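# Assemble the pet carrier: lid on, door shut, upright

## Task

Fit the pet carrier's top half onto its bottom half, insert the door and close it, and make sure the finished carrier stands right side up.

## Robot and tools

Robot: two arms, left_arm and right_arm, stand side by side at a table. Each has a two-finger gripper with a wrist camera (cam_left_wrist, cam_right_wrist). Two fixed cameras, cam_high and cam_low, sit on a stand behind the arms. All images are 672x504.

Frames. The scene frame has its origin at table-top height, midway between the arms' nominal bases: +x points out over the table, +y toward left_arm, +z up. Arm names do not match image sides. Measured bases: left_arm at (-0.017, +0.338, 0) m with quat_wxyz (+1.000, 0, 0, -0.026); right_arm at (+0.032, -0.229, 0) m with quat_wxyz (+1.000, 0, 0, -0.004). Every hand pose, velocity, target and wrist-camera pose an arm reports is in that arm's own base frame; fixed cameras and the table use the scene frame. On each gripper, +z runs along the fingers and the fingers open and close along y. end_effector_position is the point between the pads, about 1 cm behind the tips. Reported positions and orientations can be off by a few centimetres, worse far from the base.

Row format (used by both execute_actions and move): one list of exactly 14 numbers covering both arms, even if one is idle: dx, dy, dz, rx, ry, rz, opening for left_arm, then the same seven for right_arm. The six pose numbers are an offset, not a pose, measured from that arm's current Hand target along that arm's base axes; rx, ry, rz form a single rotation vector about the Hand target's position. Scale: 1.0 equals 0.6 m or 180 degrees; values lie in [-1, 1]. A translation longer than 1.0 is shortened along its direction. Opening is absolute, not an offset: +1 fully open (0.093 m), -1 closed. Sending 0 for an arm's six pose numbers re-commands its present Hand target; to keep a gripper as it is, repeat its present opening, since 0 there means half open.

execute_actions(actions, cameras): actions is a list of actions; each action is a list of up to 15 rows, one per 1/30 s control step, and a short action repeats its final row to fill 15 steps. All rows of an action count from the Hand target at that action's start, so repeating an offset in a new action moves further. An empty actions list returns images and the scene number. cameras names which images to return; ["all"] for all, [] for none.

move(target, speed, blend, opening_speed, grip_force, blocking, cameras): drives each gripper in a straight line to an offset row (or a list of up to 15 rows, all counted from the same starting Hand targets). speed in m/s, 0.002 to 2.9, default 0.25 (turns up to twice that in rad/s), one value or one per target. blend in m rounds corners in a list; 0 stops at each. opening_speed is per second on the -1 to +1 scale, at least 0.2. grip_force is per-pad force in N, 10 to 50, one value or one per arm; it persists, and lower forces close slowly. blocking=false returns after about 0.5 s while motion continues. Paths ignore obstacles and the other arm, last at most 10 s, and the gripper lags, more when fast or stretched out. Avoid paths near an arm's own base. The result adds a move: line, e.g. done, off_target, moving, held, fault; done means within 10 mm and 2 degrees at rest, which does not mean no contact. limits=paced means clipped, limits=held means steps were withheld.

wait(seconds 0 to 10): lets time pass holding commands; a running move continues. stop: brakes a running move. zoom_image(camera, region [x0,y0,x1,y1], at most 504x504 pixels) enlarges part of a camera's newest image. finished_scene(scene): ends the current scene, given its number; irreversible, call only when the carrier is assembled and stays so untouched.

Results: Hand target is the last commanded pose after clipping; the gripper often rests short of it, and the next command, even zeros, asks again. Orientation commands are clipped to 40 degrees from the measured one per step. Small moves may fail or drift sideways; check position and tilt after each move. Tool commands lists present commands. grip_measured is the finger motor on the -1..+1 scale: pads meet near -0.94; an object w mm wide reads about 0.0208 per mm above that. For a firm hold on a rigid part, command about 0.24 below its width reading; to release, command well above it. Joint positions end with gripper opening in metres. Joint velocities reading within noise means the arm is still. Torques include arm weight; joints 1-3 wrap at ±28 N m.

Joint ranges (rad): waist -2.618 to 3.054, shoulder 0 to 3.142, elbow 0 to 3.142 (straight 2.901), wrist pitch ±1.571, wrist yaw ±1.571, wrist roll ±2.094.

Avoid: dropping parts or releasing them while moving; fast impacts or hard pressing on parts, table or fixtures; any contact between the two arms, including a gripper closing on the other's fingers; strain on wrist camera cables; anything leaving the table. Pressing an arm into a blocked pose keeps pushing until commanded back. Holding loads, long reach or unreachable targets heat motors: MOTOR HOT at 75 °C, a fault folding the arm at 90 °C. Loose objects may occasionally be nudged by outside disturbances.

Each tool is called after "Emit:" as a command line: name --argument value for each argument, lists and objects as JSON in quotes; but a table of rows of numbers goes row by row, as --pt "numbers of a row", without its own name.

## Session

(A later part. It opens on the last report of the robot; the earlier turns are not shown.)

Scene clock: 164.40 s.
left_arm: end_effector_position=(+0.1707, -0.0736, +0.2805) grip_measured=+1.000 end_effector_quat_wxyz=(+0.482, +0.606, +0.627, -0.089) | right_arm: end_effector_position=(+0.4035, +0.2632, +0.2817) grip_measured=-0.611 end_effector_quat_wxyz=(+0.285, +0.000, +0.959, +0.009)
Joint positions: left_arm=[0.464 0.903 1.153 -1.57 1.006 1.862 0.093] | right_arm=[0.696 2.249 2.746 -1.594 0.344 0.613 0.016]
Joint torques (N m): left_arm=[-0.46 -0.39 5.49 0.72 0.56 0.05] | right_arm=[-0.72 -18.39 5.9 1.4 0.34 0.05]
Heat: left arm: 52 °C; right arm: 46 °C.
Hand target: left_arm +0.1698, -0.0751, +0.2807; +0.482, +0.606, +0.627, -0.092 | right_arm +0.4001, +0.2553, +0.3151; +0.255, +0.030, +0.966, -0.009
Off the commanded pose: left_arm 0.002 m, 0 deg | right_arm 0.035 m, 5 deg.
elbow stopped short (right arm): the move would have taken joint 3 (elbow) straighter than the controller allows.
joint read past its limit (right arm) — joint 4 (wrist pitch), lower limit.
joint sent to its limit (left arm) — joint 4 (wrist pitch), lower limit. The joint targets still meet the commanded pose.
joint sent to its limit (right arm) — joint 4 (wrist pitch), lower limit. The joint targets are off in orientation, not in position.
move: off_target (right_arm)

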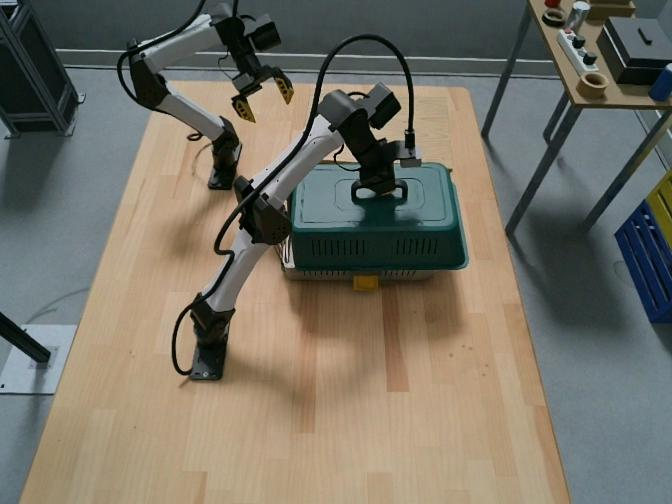

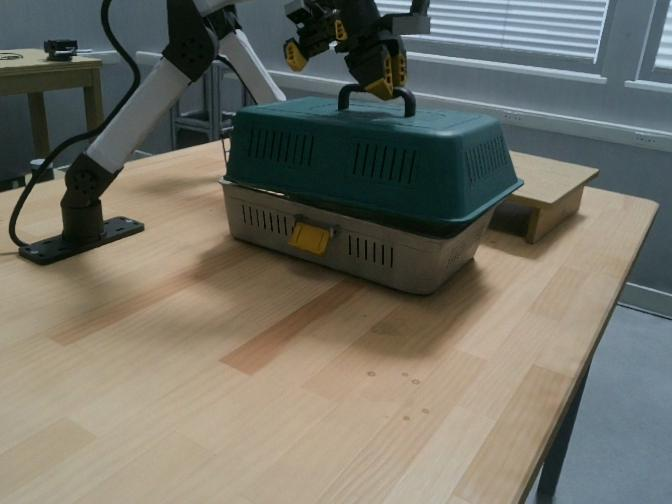

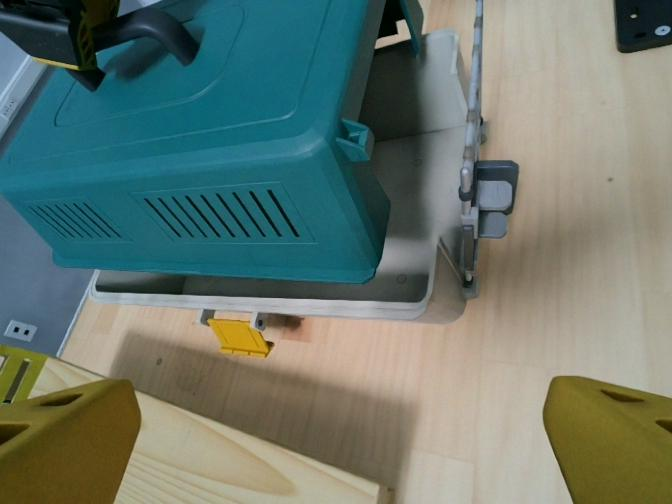

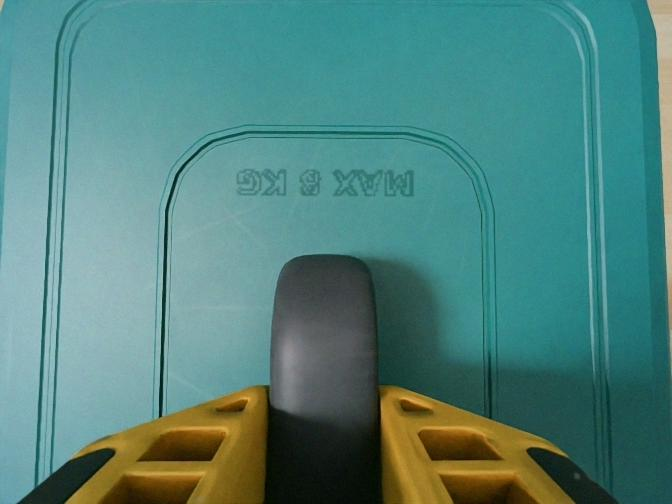

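Emit:
move --target '[0,0,0,0,0,0,1,-0.05,-0.015,0.0,0,0.015,0.0,-1]' --speed 0.08 --cameras '["all"]'

Emit:
zoom_image --camera "cam_left_wrist" --region '[240, 0, 560, 320]'

Emit:
zoom_image --camera "cam_low" --region '[180, 60, 540, 310]'

Scene clock: 175.40 s.
left_arm: end_effector_position=(+0.1707, -0.0736, +0.2805) grip_measured=+1.000 end_effector_quat_wxyz=(+0.482, +0.606, +0.627, -0.089) | right_arm: end_effector_position=(+0.3757, +0.2491, +0.2854) grip_measured=-0.611 end_effector_quat_wxyz=(+0.259, +0.007, +0.966, +0.006)
Joint positions: left_arm=[0.464 0.903 1.153 -1.57 1.006 1.862 0.093] | right_arm=[0.705 2.115 2.559 -1.594 0.324 0.65 0.016]
Joint torques (N m): left_arm=[-0.54 -0.44 5.52 0.74 0.61 0.05] | right_arm=[0.25 -17.07 6.13 1.32 0.31 0.05]
Heat: left arm: 52 °C; right arm: 46 °C.
Hand target: left_arm +0.1698, -0.0751, +0.2807; +0.482, +0.606, +0.627, -0.092 | right_arm +0.3701, +0.2462, +0.3151; +0.232, +0.030, +0.972, -0.009
Off the commanded pose: left_arm 0.002 m, 0 deg | right_arm 0.030 m, 4 deg.
joint read past its limit (right arm) — joint 4 (wrist pitch), lower limit.
joint sent to its limit (left arm) — joint 4 (wrist pitch), lower limit. The joint targets still meet the commanded pose.
joint sent to its limit (right arm) — joint 4 (wrist pitch), lower limit. The joint targets are off in orientation, not in position.
move: off_target (right_arm)

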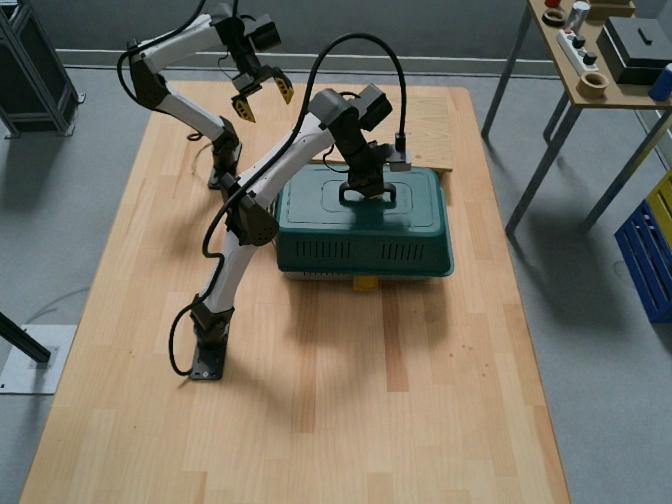

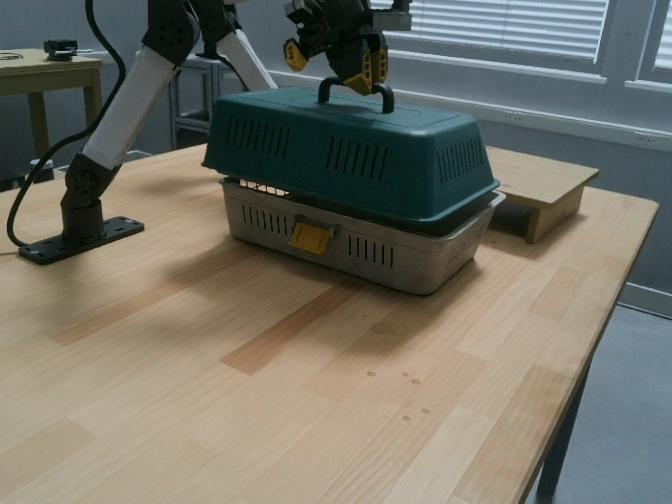

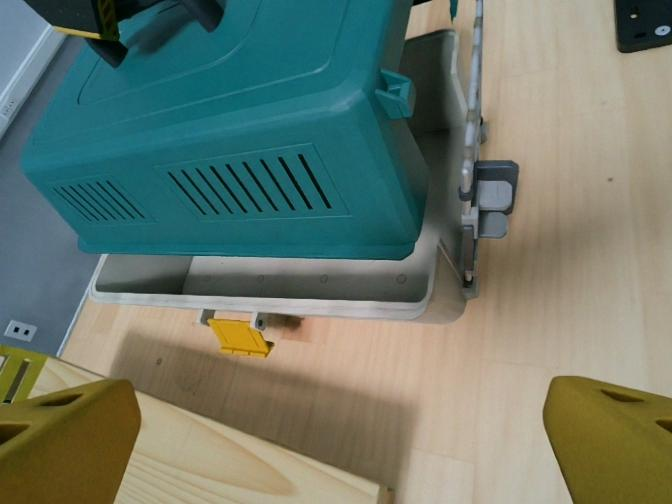

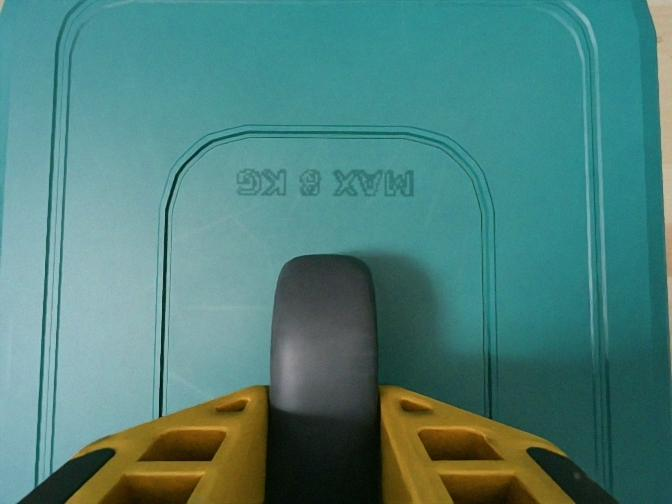

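Scaled by 1.575 from the camera's 672x504 image, which has a finer 960x720 frame.

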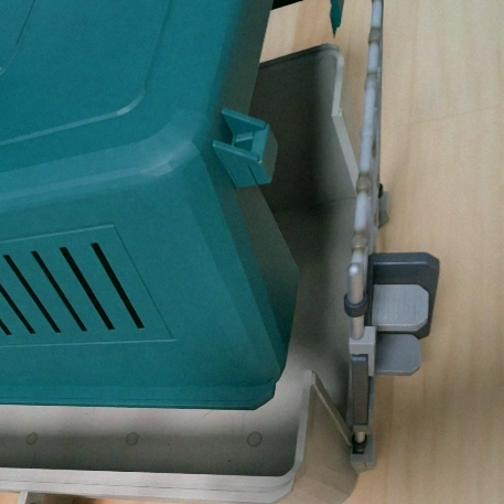

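Scaled by 1.400 from the camera's 672x504 image, which has a finer 960x720 frame.

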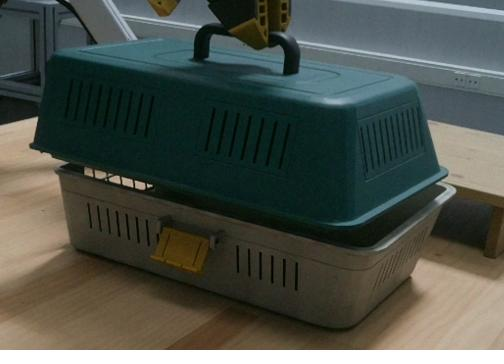

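Emit:
move --target '[0,0,0,0,0,0,1,-0.021,0.037,0.0,0,0,0.0,-1]' --speed 0.06 --cameras '["all"]'

Emit:
zoom_image --camera "cam_left_wrist" --region '[240, 0, 560, 320]'

Emit:
zoom_image --camera "cam_low" --region '[180, 60, 540, 310]'

Emit:
zoom_image --camera "cam_high" --region '[240, 120, 500, 300]'

Scene clock: 201.30 s.
left_arm: end_effector_position=(+0.1707, -0.0736, +0.2805) grip_measured=+1.000 end_effector_quat_wxyz=(+0.482, +0.606, +0.627, -0.089) | right_arm: end_effector_position=(+0.3590, +0.2725, +0.2856) grip_measured=-0.611 end_effector_quat_wxyz=(+0.260, +0.003, +0.965, +0.019)
Joint positions: left_arm=[0.464 0.903 1.153 -1.57 1.006 1.862 0.093] | right_arm=[0.771 2.115 2.559 -1.594 0.33 0.705 0.016]
Joint torques (N m): left_arm=[-0.47 -0.34 5.39 0.68 0.57 0.01] | right_arm=[0.16 -16.17 6.97 1.31 0.47 0.05]
Heat: left arm: 52 °C; right arm: 51 °C.
Hand target: left_arm +0.1698, -0.0751, +0.2807; +0.482, +0.606, +0.627, -0.092 | right_arm +0.3575, +0.2685, +0.3150; +0.232, +0.030, +0.972, -0.009
Off the commanded pose: left_arm 0.002 m, 0 deg | right_arm 0.030 m, 6 deg.
joint read past its limit (right arm) — joint 4 (wrist pitch), lower limit.
joint sent to its limit (left arm) — joint 4 (wrist pitch), lower limit. The joint targets still meet the commanded pose.
joint sent to its limit (right arm) — joint 4 (wrist pitch), lower limit. The joint targets are off in orientation, not in position.
move: off_target (right_arm)

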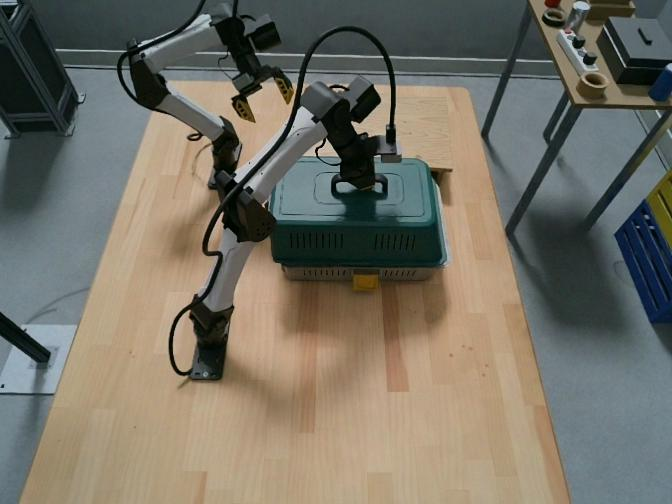

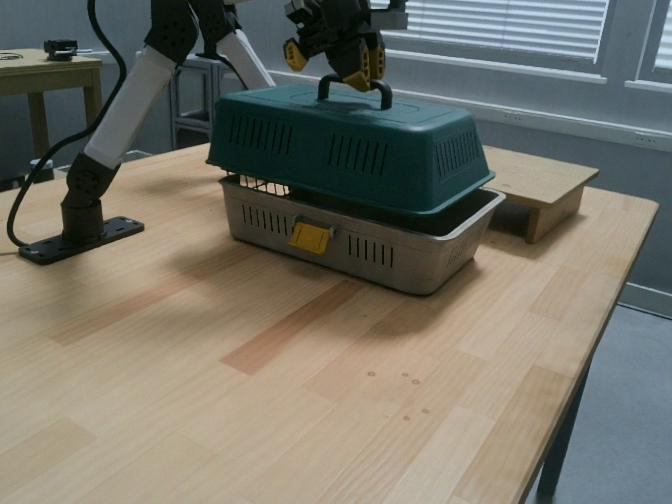

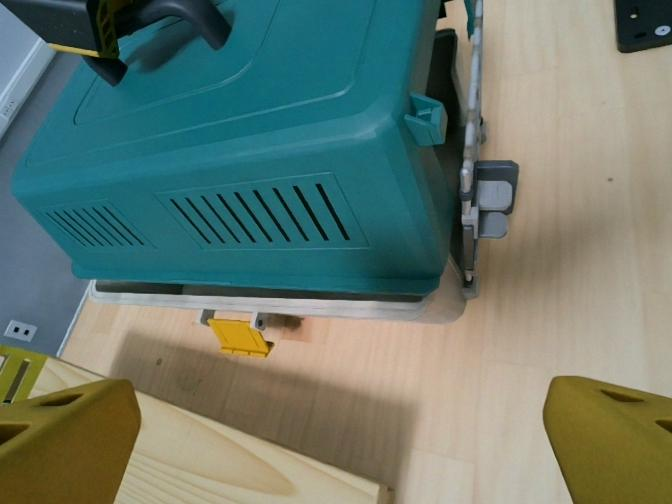

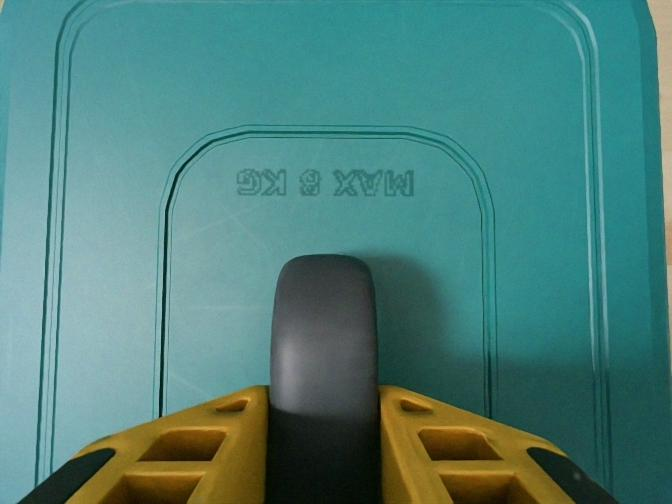

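Scaled by 1.575 from the camera's 672x504 image, which has a finer 960x720 frame.

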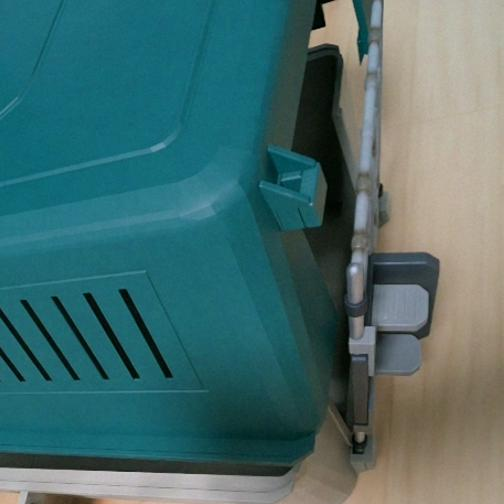

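Scaled by 1.400 from the camera's 672x504 image, which has a finer 960x720 frame.

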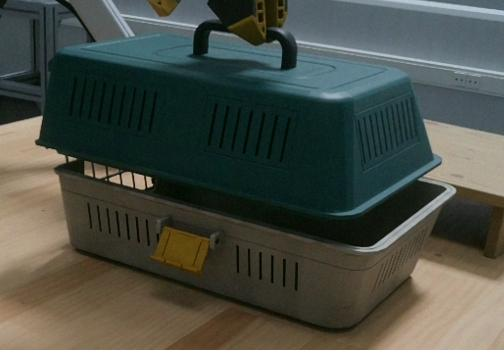

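Scaled by 1.938 from the camera's 672x504 image, which has a finer 960x720 frame.

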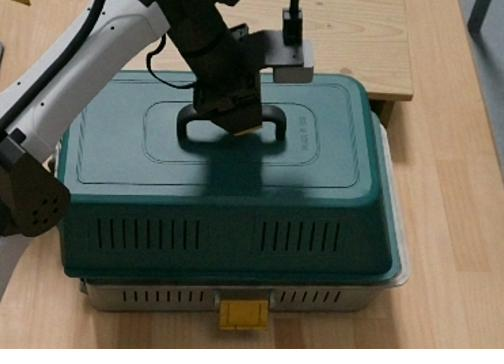

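Emit:
move --target '[0,0,0,0,0,0,1,0.023,0.0,-0.015,0,0,-0.01,-1]' --speed 0.06 --cameras '["all"]'

Emit:
zoom_image --camera "cam_left_wrist" --region '[240, 0, 560, 320]'

Emit:
zoom_image --camera "cam_high" --region '[240, 120, 500, 300]'

Emit:
zoom_image --camera "cam_low" --region '[180, 60, 540, 310]'

Scene clock: 210.00 s.
left_arm: end_effector_position=(+0.1707, -0.0736, +0.2805) grip_measured=+1.000 end_effector_quat_wxyz=(+0.482, +0.606, +0.627, -0.089) | right_arm: end_effector_position=(+0.3621, +0.2683, +0.2858) grip_measured=-0.611 end_effector_quat_wxyz=(+0.261, +0.014, +0.965, +0.018)
Joint positions: left_arm=[0.464 0.903 1.153 -1.57 1.006 1.862 0.093] | right_arm=[0.761 2.115 2.559 -1.594 0.334 0.718 0.016]
Joint torques (N m): left_arm=[-0.42 -0.49 5.44 0.72 0.6 0.03] | right_arm=[-0.69 -11.45 10.65 1.32 0.47 0.07]
Heat: left arm: 52 °C; right arm: 51 °C.
Hand target: left_arm +0.1698, -0.0751, +0.2807; +0.482, +0.606, +0.627, -0.092 | right_arm +0.3713, +0.2685, +0.3060; +0.232, +0.045, +0.972, -0.013
Off the commanded pose: left_arm 0.002 m, 0 deg | right_arm 0.022 m, 6 deg.
joint read past its limit (right arm) — joint 4 (wrist pitch), lower limit.
joint sent to its limit (left arm) — joint 4 (wrist pitch), lower limit. The joint targets still meet the commanded pose.
joint sent to its limit (right arm) — joint 4 (wrist pitch), lower limit. The joint targets are off in orientation, not in position.
move: off_target (right_arm)

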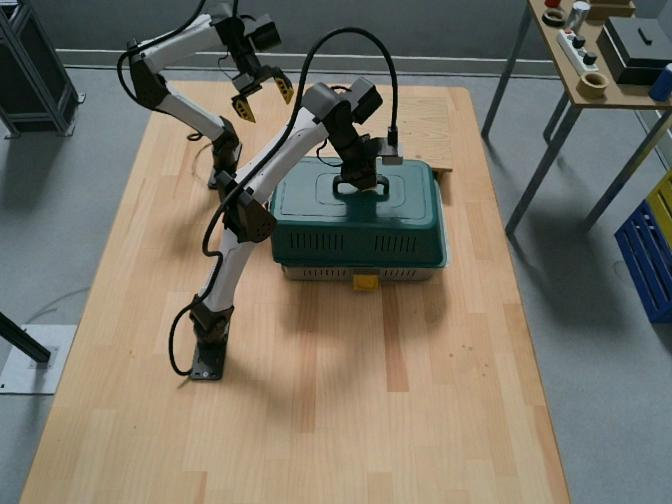

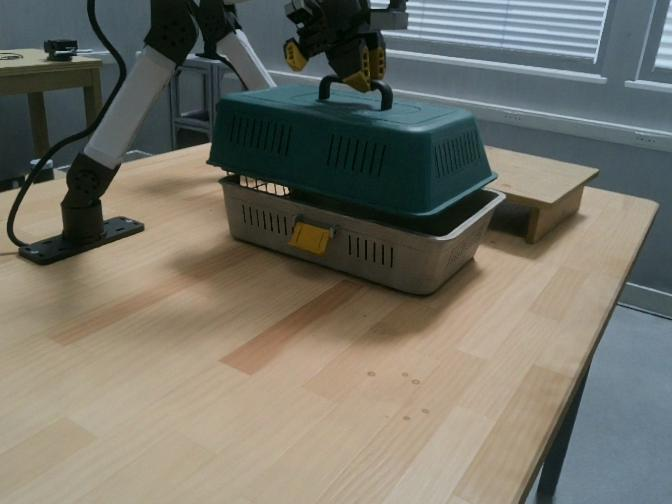

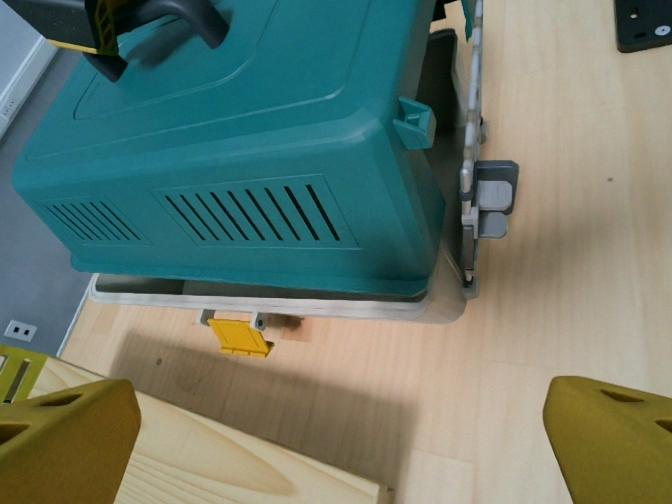

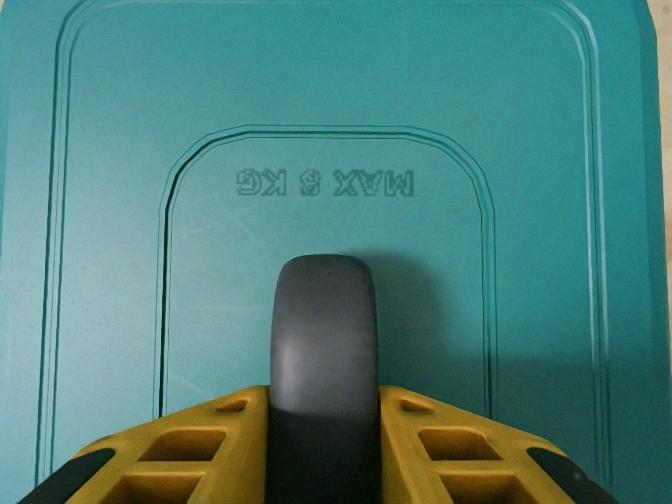

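Scaled by 1.575 from the camera's 672x504 image, which has a finer 960x720 frame.

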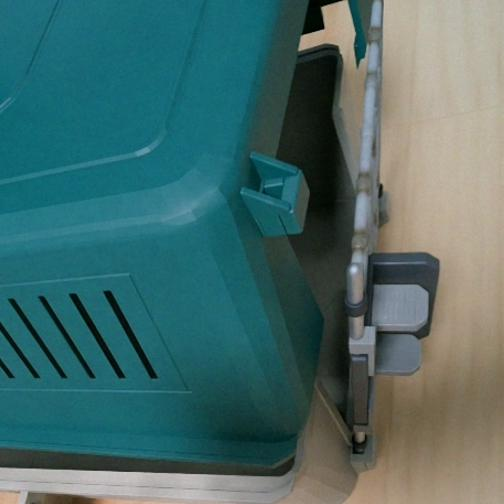

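Scaled by 1.938 from the camera's 672x504 image, which has a finer 960x720 frame.

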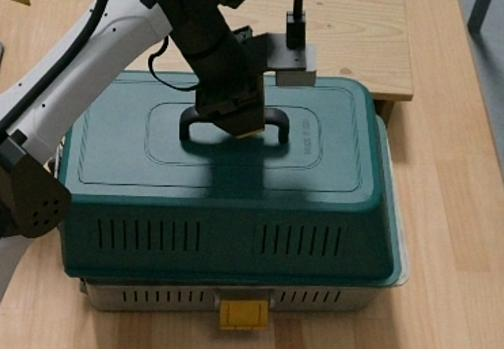

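Scaled by 1.400 from the camera's 672x504 image, which has a finer 960x720 frame.

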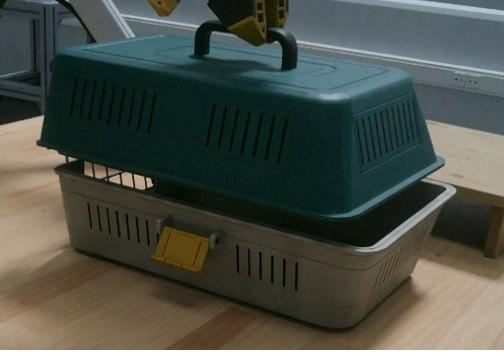

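Emit:
move --target '[0,0,0,0,0,0,1,0.03,0.0,0.01,-0.015,0,0.008,-1]' --speed 0.06 --cameras '["cam_high","cam_left_wrist"]'

Emit:
zoom_image --camera "cam_left_wrist" --region '[240, 0, 560, 320]'

Emit:
zoom_image --camera "cam_high" --region '[240, 120, 500, 300]'

Scene clock: 215.10 s.
left_arm: end_effector_position=(+0.1707, -0.0736, +0.2805) grip_measured=+1.000 end_effector_quat_wxyz=(+0.482, +0.606, +0.627, -0.089) | right_arm: end_effector_position=(+0.3812, +0.2700, +0.2904) grip_measured=-0.611 end_effector_quat_wxyz=(+0.284, +0.003, +0.959, +0.016)
Joint positions: left_arm=[0.464 0.903 1.153 -1.57 1.006 1.862 0.093] | right_arm=[0.742 2.181 2.67 -1.594 0.354 0.663 0.016]
Joint torques (N m): left_arm=[-0.39 -0.34 5.6 0.73 0.57 0.05] | right_arm=[-0.68 -12.3 10.18 1.39 0.51 -0.13]
Heat: left arm: 52 °C; right arm: 50 °C.
Hand target: left_arm +0.1698, -0.0751, +0.2807; +0.482, +0.606, +0.627, -0.092 | right_arm +0.3893, +0.2684, +0.3121; +0.233, +0.027, +0.971, -0.033
Off the commanded pose: left_arm 0.002 m, 0 deg | right_arm 0.023 m, 9 deg.
joint read past its limit (right arm) — joint 4 (wrist pitch), lower limit.
joint sent to its limit (left arm) — joint 4 (wrist pitch), lower limit. The joint targets still meet the commanded pose.
joint sent to its limit (right arm) — joint 4 (wrist pitch), lower limit. The joint targets are off in orientation, not in position.
move: off_target (right_arm)
Images, in order (width x height): cam_high 672x504, cam_left_wrist 672x504.

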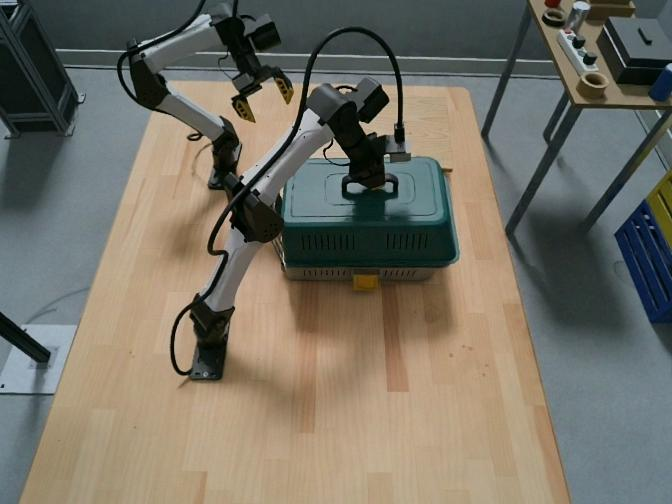

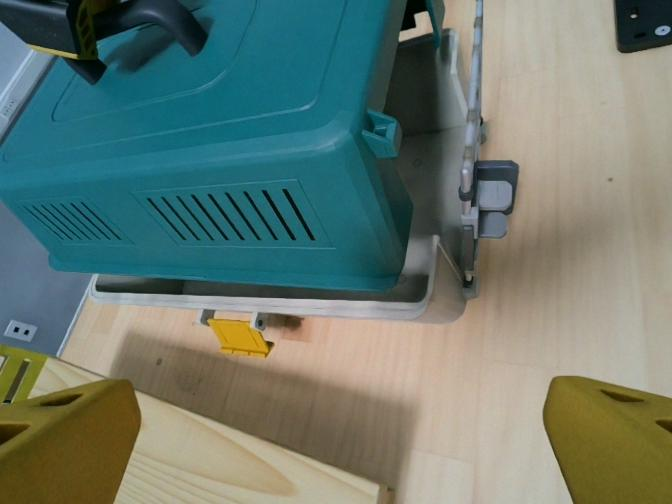

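Scaled by 1.575 from the camera's 672x504 image, which has a finer 960x720 frame.

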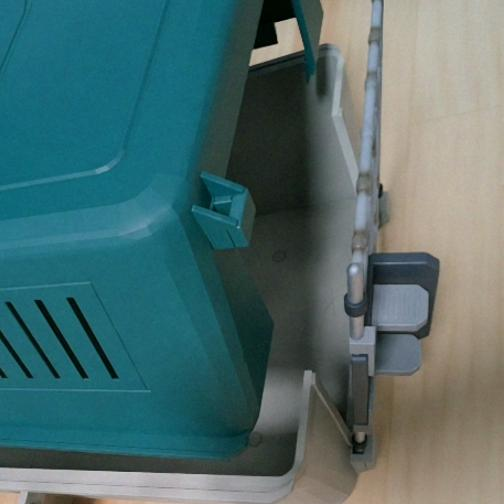

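Scaled by 1.938 from the camera's 672x504 image, which has a finer 960x720 frame.

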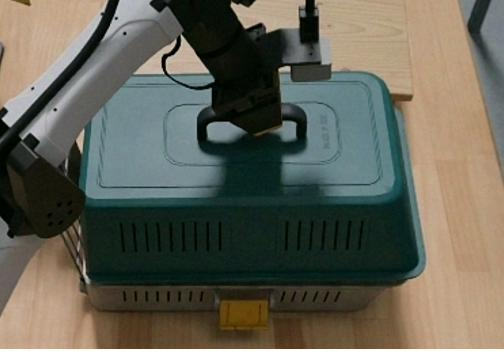

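Emit:
move --target '[-0.12,-0.2,0.035,-0.137,0.091,0.3,-1,0,0,0,0,0,0,-1]' --speed 0.15 --cameras '["cam_high","cam_left_wrist","cam_low"]'

Emit:
zoom_image --camera "cam_left_wrist" --region '[100, 50, 604, 450]'

Scene clock: 228.83 s.
left_arm: end_effector_position=(+0.0984, -0.1932, +0.2919) grip_measured=-0.981 end_effector_quat_wxyz=(+0.482, +0.156, +0.857, -0.090) | right_arm: end_effector_position=(+0.3813, +0.2699, +0.2904) grip_measured=-0.611 end_effector_quat_wxyz=(+0.284, +0.003, +0.959, +0.015)
Joint positions: left_arm=[-1.82 1.108 1.286 -1.561 -1.014 -1.355 0] | right_arm=[0.742 2.181 2.67 -1.594 0.355 0.662 0.016]
Joint torques (N m): left_arm=[-0.29 -1.29 8.27 0.55 -0.74 -0.09] | right_arm=[-0.68 -12.26 10.21 1.39 0.51 -0.15]
Heat: left arm: 52 °C; right arm: 49 °C.
Hand target: left_arm +0.0978, -0.1950, +0.3017; +0.494, +0.128, +0.857, -0.074 | right_arm +0.3893, +0.2684, +0.3121; +0.233, +0.027, +0.971, -0.033
Off the commanded pose: left_arm 0.010 m, 4 deg | right_arm 0.023 m, 9 deg.
joint read past its limit (right arm) — joint 4 (wrist pitch), lower limit.
joint sent to its limit (left arm) — joint 4 (wrist pitch), lower limit. The joint targets are off in orientation, not in position.
joint sent to its limit (right arm) — joint 4 (wrist pitch), lower limit. The joint targets are off in orientation, not in position.
move: off_target (left_arm, right_arm)
Images, in order (width x height): cam_high 672x504, cam_low 672x504, cam_left_wrist 672x504.

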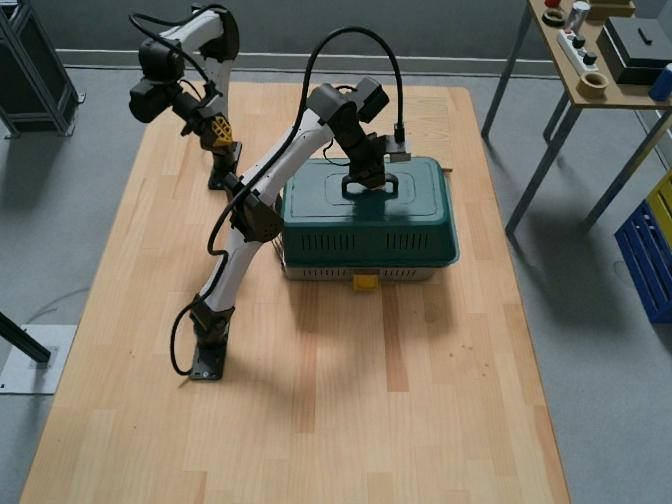

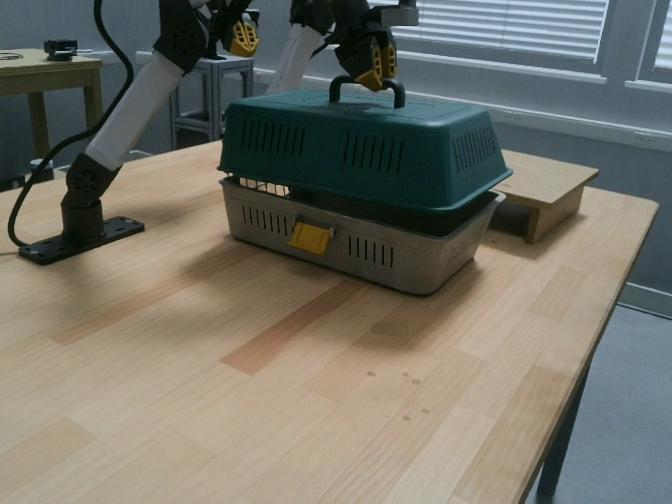

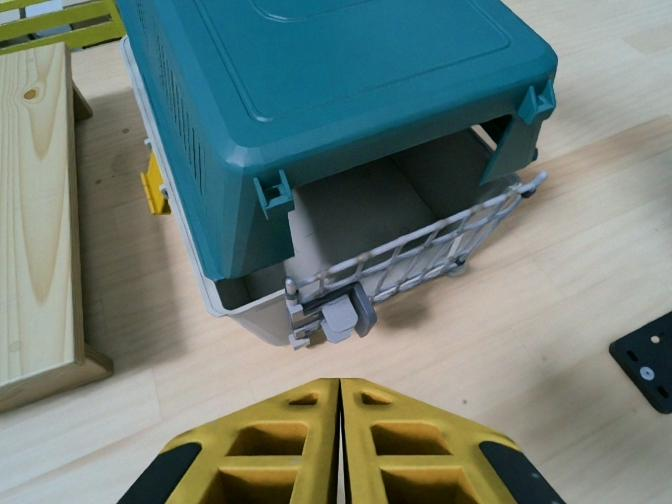

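Scaled by 1.000.

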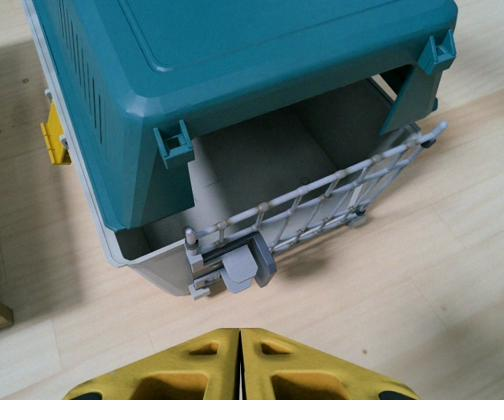

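Emit:
zoom_image --camera "cam_left_wrist" --region '[420, 60, 580, 300]'

Emit:
zoom_image --camera "cam_left_wrist" --region '[220, 150, 420, 370]'

Scaled by 2.100 from the camera's 672x504 image, which has a finer 960x720 frame.

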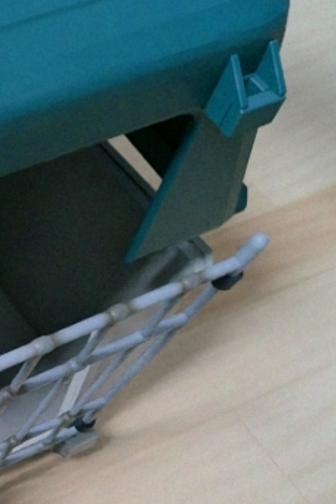

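Scaled by 2.291 from the camera's 672x504 image, which has a finer 960x720 frame.

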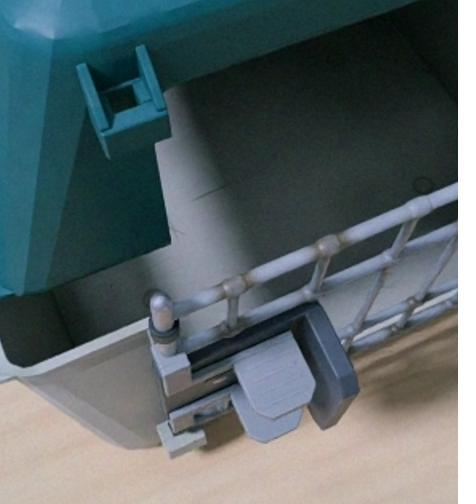

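Emit:
move --target '[0.075,-0.107,-0.14,0,0,0,-1,0,0,0,0,0,0,-1]' --speed 0.1 --cameras '["cam_high","cam_left_wrist","cam_low"]'

Scene clock: 238.57 s.
left_arm: end_effector_position=(+0.1416, -0.2564, +0.2194) grip_measured=-0.981 end_effector_quat_wxyz=(+0.493, +0.129, +0.857, -0.071) | right_arm: end_effector_position=(+0.3813, +0.2699, +0.2904) grip_measured=-0.611 end_effector_quat_wxyz=(+0.284, +0.003, +0.959, +0.015)
Joint positions: left_arm=[-1.561 1.218 1.013 -0.893 -0.97 -1.01 0] | right_arm=[0.742 2.181 2.67 -1.594 0.355 0.662 0.016]
Joint torques (N m): left_arm=[0.61 -3.4 5.93 1.4 -0.49 0.25] | right_arm=[-0.7 -12.27 10.22 1.39 0.51 -0.15]
Heat: left arm: 52 °C; right arm: 48 °C.
Hand target: left_arm +0.1429, -0.2592, +0.2177; +0.494, +0.128, +0.857, -0.074 | right_arm +0.3893, +0.2684, +0.3121; +0.233, +0.027, +0.971, -0.033
Off the commanded pose: left_arm 0.004 m, 0 deg | right_arm 0.023 m, 9 deg.
joint read past its limit (right arm) — joint 4 (wrist pitch), lower limit.
joint sent to its limit (right arm) — joint 4 (wrist pitch), lower limit. The joint targets are off in orientation, not in position.
move: off_target (right_arm)
Images, in order (width x height): cam_high 672x504, cam_low 672x504, cam_left_wrist 672x504.

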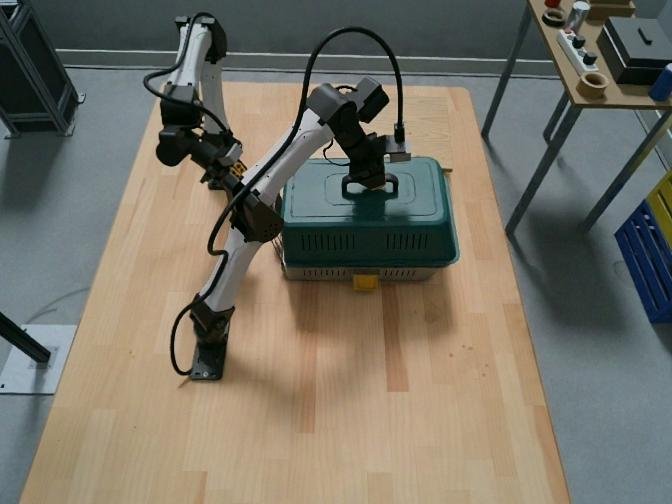

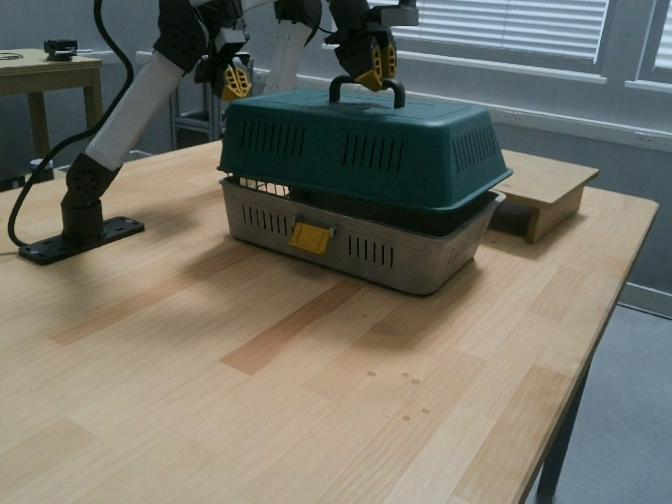

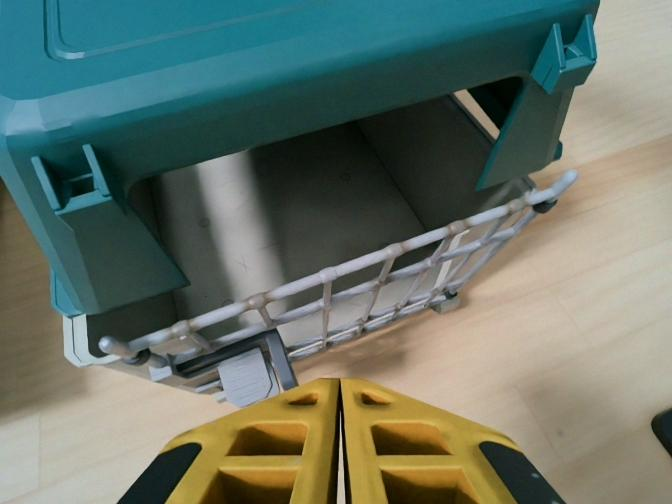

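Emit:
move --target '[0.05,-0.02,-0.012,0,0,0,-1,0,0,0,0,0,0,-1]' --speed 0.05 --cameras '["cam_left_wrist"]'

Scene clock: 244.33 s.
left_arm: end_effector_position=(+0.1710, -0.2681, +0.2129) grip_measured=-0.981 end_effector_quat_wxyz=(+0.493, +0.128, +0.858, -0.072) | right_arm: end_effector_position=(+0.3813, +0.2699, +0.2904) grip_measured=-0.611 end_effector_quat_wxyz=(+0.284, +0.003, +0.959, +0.015)
Joint positions: left_arm=[-1.432 1.235 0.975 -0.688 -0.903 -0.827 0] | right_arm=[0.742 2.181 2.67 -1.594 0.355 0.662 0.016]
Joint torques (N m): left_arm=[0.5 -3.48 6.15 1.7 -0.45 0.24] | right_arm=[-0.69 -12.3 10.22 1.4 0.51 -0.15]
Heat: left arm: 52 °C; right arm: 47 °C.
Hand target: left_arm +0.1729, -0.2713, +0.2105; +0.494, +0.128, +0.857, -0.074 | right_arm +0.3893, +0.2684, +0.3121; +0.233, +0.027, +0.971, -0.033
Off the commanded pose: left_arm 0.004 m, 0 deg | right_arm 0.023 m, 9 deg.
joint read past its limit (right arm) — joint 4 (wrist pitch), lower limit.
joint sent to its limit (right arm) — joint 4 (wrist pitch), lower limit. The joint targets are off in orientation, not in position.
move: off_target (right_arm)
Images, in order (width x height): cam_left_wrist 672x504.

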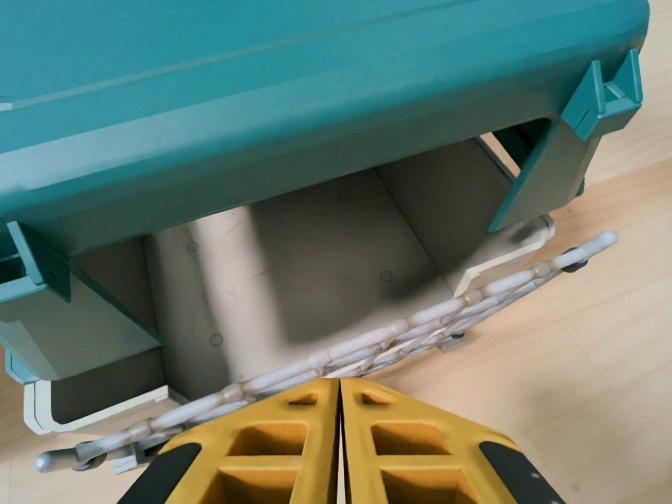

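Emit:
move --target '[0.025,-0.01,0,0,0,0,-1,0,0,0,0,0,0,-1]' --speed 0.03 --cameras '["cam_left_wrist","cam_low"]'

Scene clock: 248.23 s.
left_arm: end_effector_position=(+0.1857, -0.2732, +0.2115) grip_measured=-0.981 end_effector_quat_wxyz=(+0.493, +0.128, +0.858, -0.070) | right_arm: end_effector_position=(+0.3813, +0.2699, +0.2904) grip_measured=-0.611 end_effector_quat_wxyz=(+0.284, +0.003, +0.959, +0.015)
Joint positions: left_arm=[-1.373 1.255 0.975 -0.616 -0.868 -0.755 0] | right_arm=[0.742 2.181 2.67 -1.594 0.355 0.662 0.016]
Joint torques (N m): left_arm=[0.59 -3.69 6.49 1.8 -0.34 0.25] | right_arm=[-0.7 -12.29 10.22 1.39 0.51 -0.15]
Heat: left arm: 52 °C; right arm: 47 °C.
Hand target: left_arm +0.1878, -0.2773, +0.2106; +0.494, +0.128, +0.857, -0.074 | right_arm +0.3893, +0.2684, +0.3121; +0.233, +0.027, +0.971, -0.033
Off the commanded pose: left_arm 0.005 m, 0 deg | right_arm 0.023 m, 9 deg.
joint read past its limit (right arm) — joint 4 (wrist pitch), lower limit.
joint sent to its limit (right arm) — joint 4 (wrist pitch), lower limit. The joint targets are off in orientation, not in position.
move: off_target (right_arm)
Images, in order (width x height): cam_low 672x504, cam_left_wrist 672x504.

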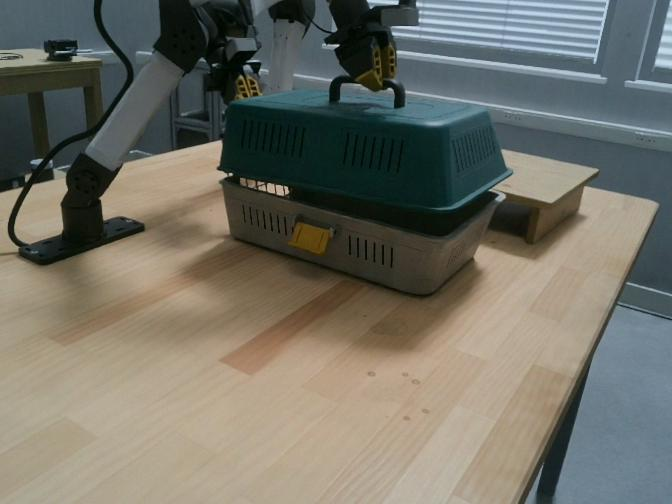

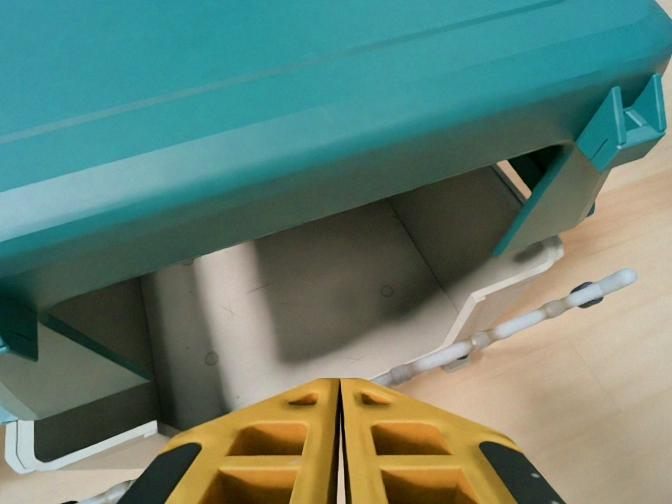

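Emit:
zoom_image --camera "cam_low" --region '[190, 40, 320, 200]'

Scaled by 3.150 from the camera's 672x504 image, which has a finer 960x720 frame.

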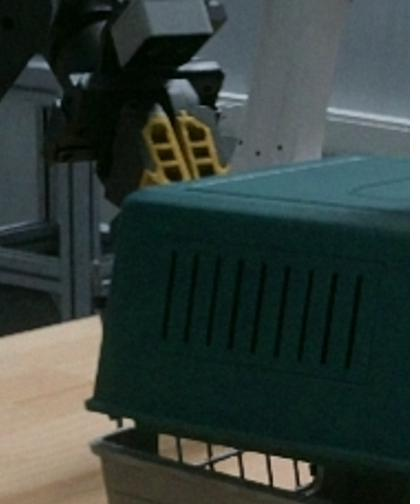

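Emit:
move --pt "-0.08 0.03 0.03 0 0 0 -1 -0.01 0.015 -0.03 0 0 0 -1" --pt "-0.08 0.03 0.03 0 0 0 -1 -0.02 0.02 -0.06 0 0 0 -1" --speed 0.05 --cameras '["cam_high","cam_low","cam_left_wrist"]'

Emit:
zoom_image --camera "cam_low" --region '[180, 60, 540, 310]'

Emit:
zoom_image --camera "cam_high" --region '[240, 120, 500, 300]'

Scene clock: 262.07 s.
left_arm: end_effector_position=(+0.1395, -0.2572, +0.2088) grip_measured=-0.981 end_effector_quat_wxyz=(+0.481, +0.150, +0.862, -0.049) | right_arm: end_effector_position=(+0.3737, +0.2787, +0.2670) grip_measured=-0.611 end_effector_quat_wxyz=(+0.260, +0.008, +0.966, -0.002)
Joint positions: left_arm=[-1.561 1.248 1.017 -0.92 -0.949 -0.998 0] | right_arm=[0.769 2.195 2.608 -1.594 0.362 0.713 0.016]
Joint torques (N m): left_arm=[-0.35 -6.16 9.48 0.99 -0.74 -0.04] | right_arm=[0.28 -12.81 6.22 1.26 0.52 0.05]
Heat: left arm: 53 °C; right arm: 47 °C.
Hand target: left_arm +0.1399, -0.2592, +0.2284; +0.494, +0.128, +0.857, -0.074 | right_arm +0.3774, +0.2804, +0.2760; +0.233, +0.027, +0.971, -0.033
Off the commanded pose: left_arm 0.020 m, 4 deg | right_arm 0.010 m, 5 deg.
joint read past its limit (right arm) — joint 4 (wrist pitch), lower limit.
joint sent to its limit (right arm) — joint 4 (wrist pitch), lower limit. The joint targets are off in orientation, not in position.
move: off_target (left_arm, right_arm)
Images, in order (width x height): cam_high 672x504, cam_low 672x504, cam_left_wrist 672x504.

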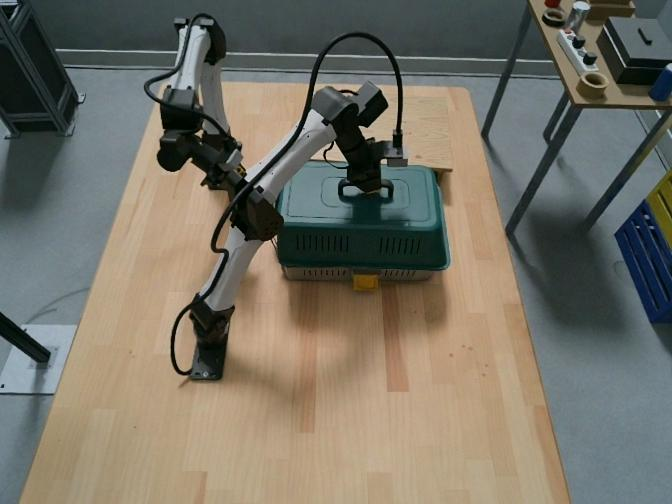

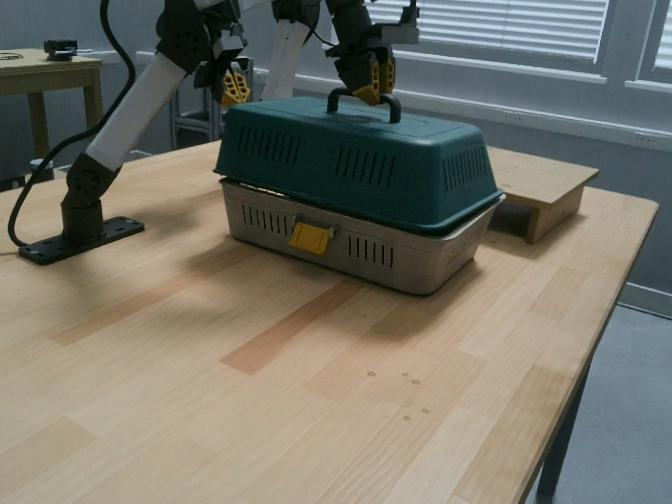

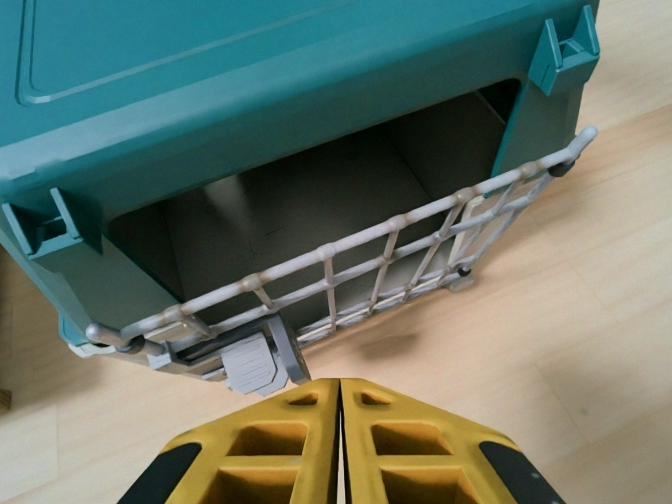

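Scaled by 1.400 from the camera's 672x504 image, which has a finer 960x720 frame.

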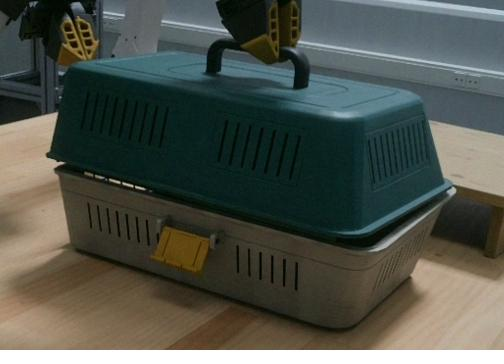

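Scaled by 1.938 from the camera's 672x504 image, which has a finer 960x720 frame.

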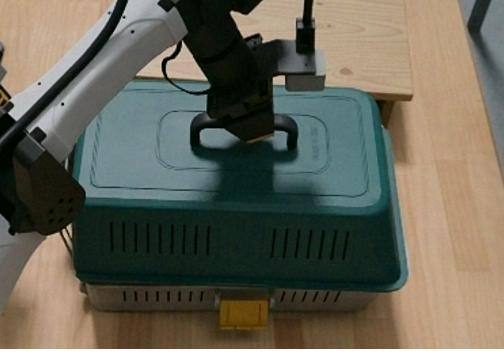

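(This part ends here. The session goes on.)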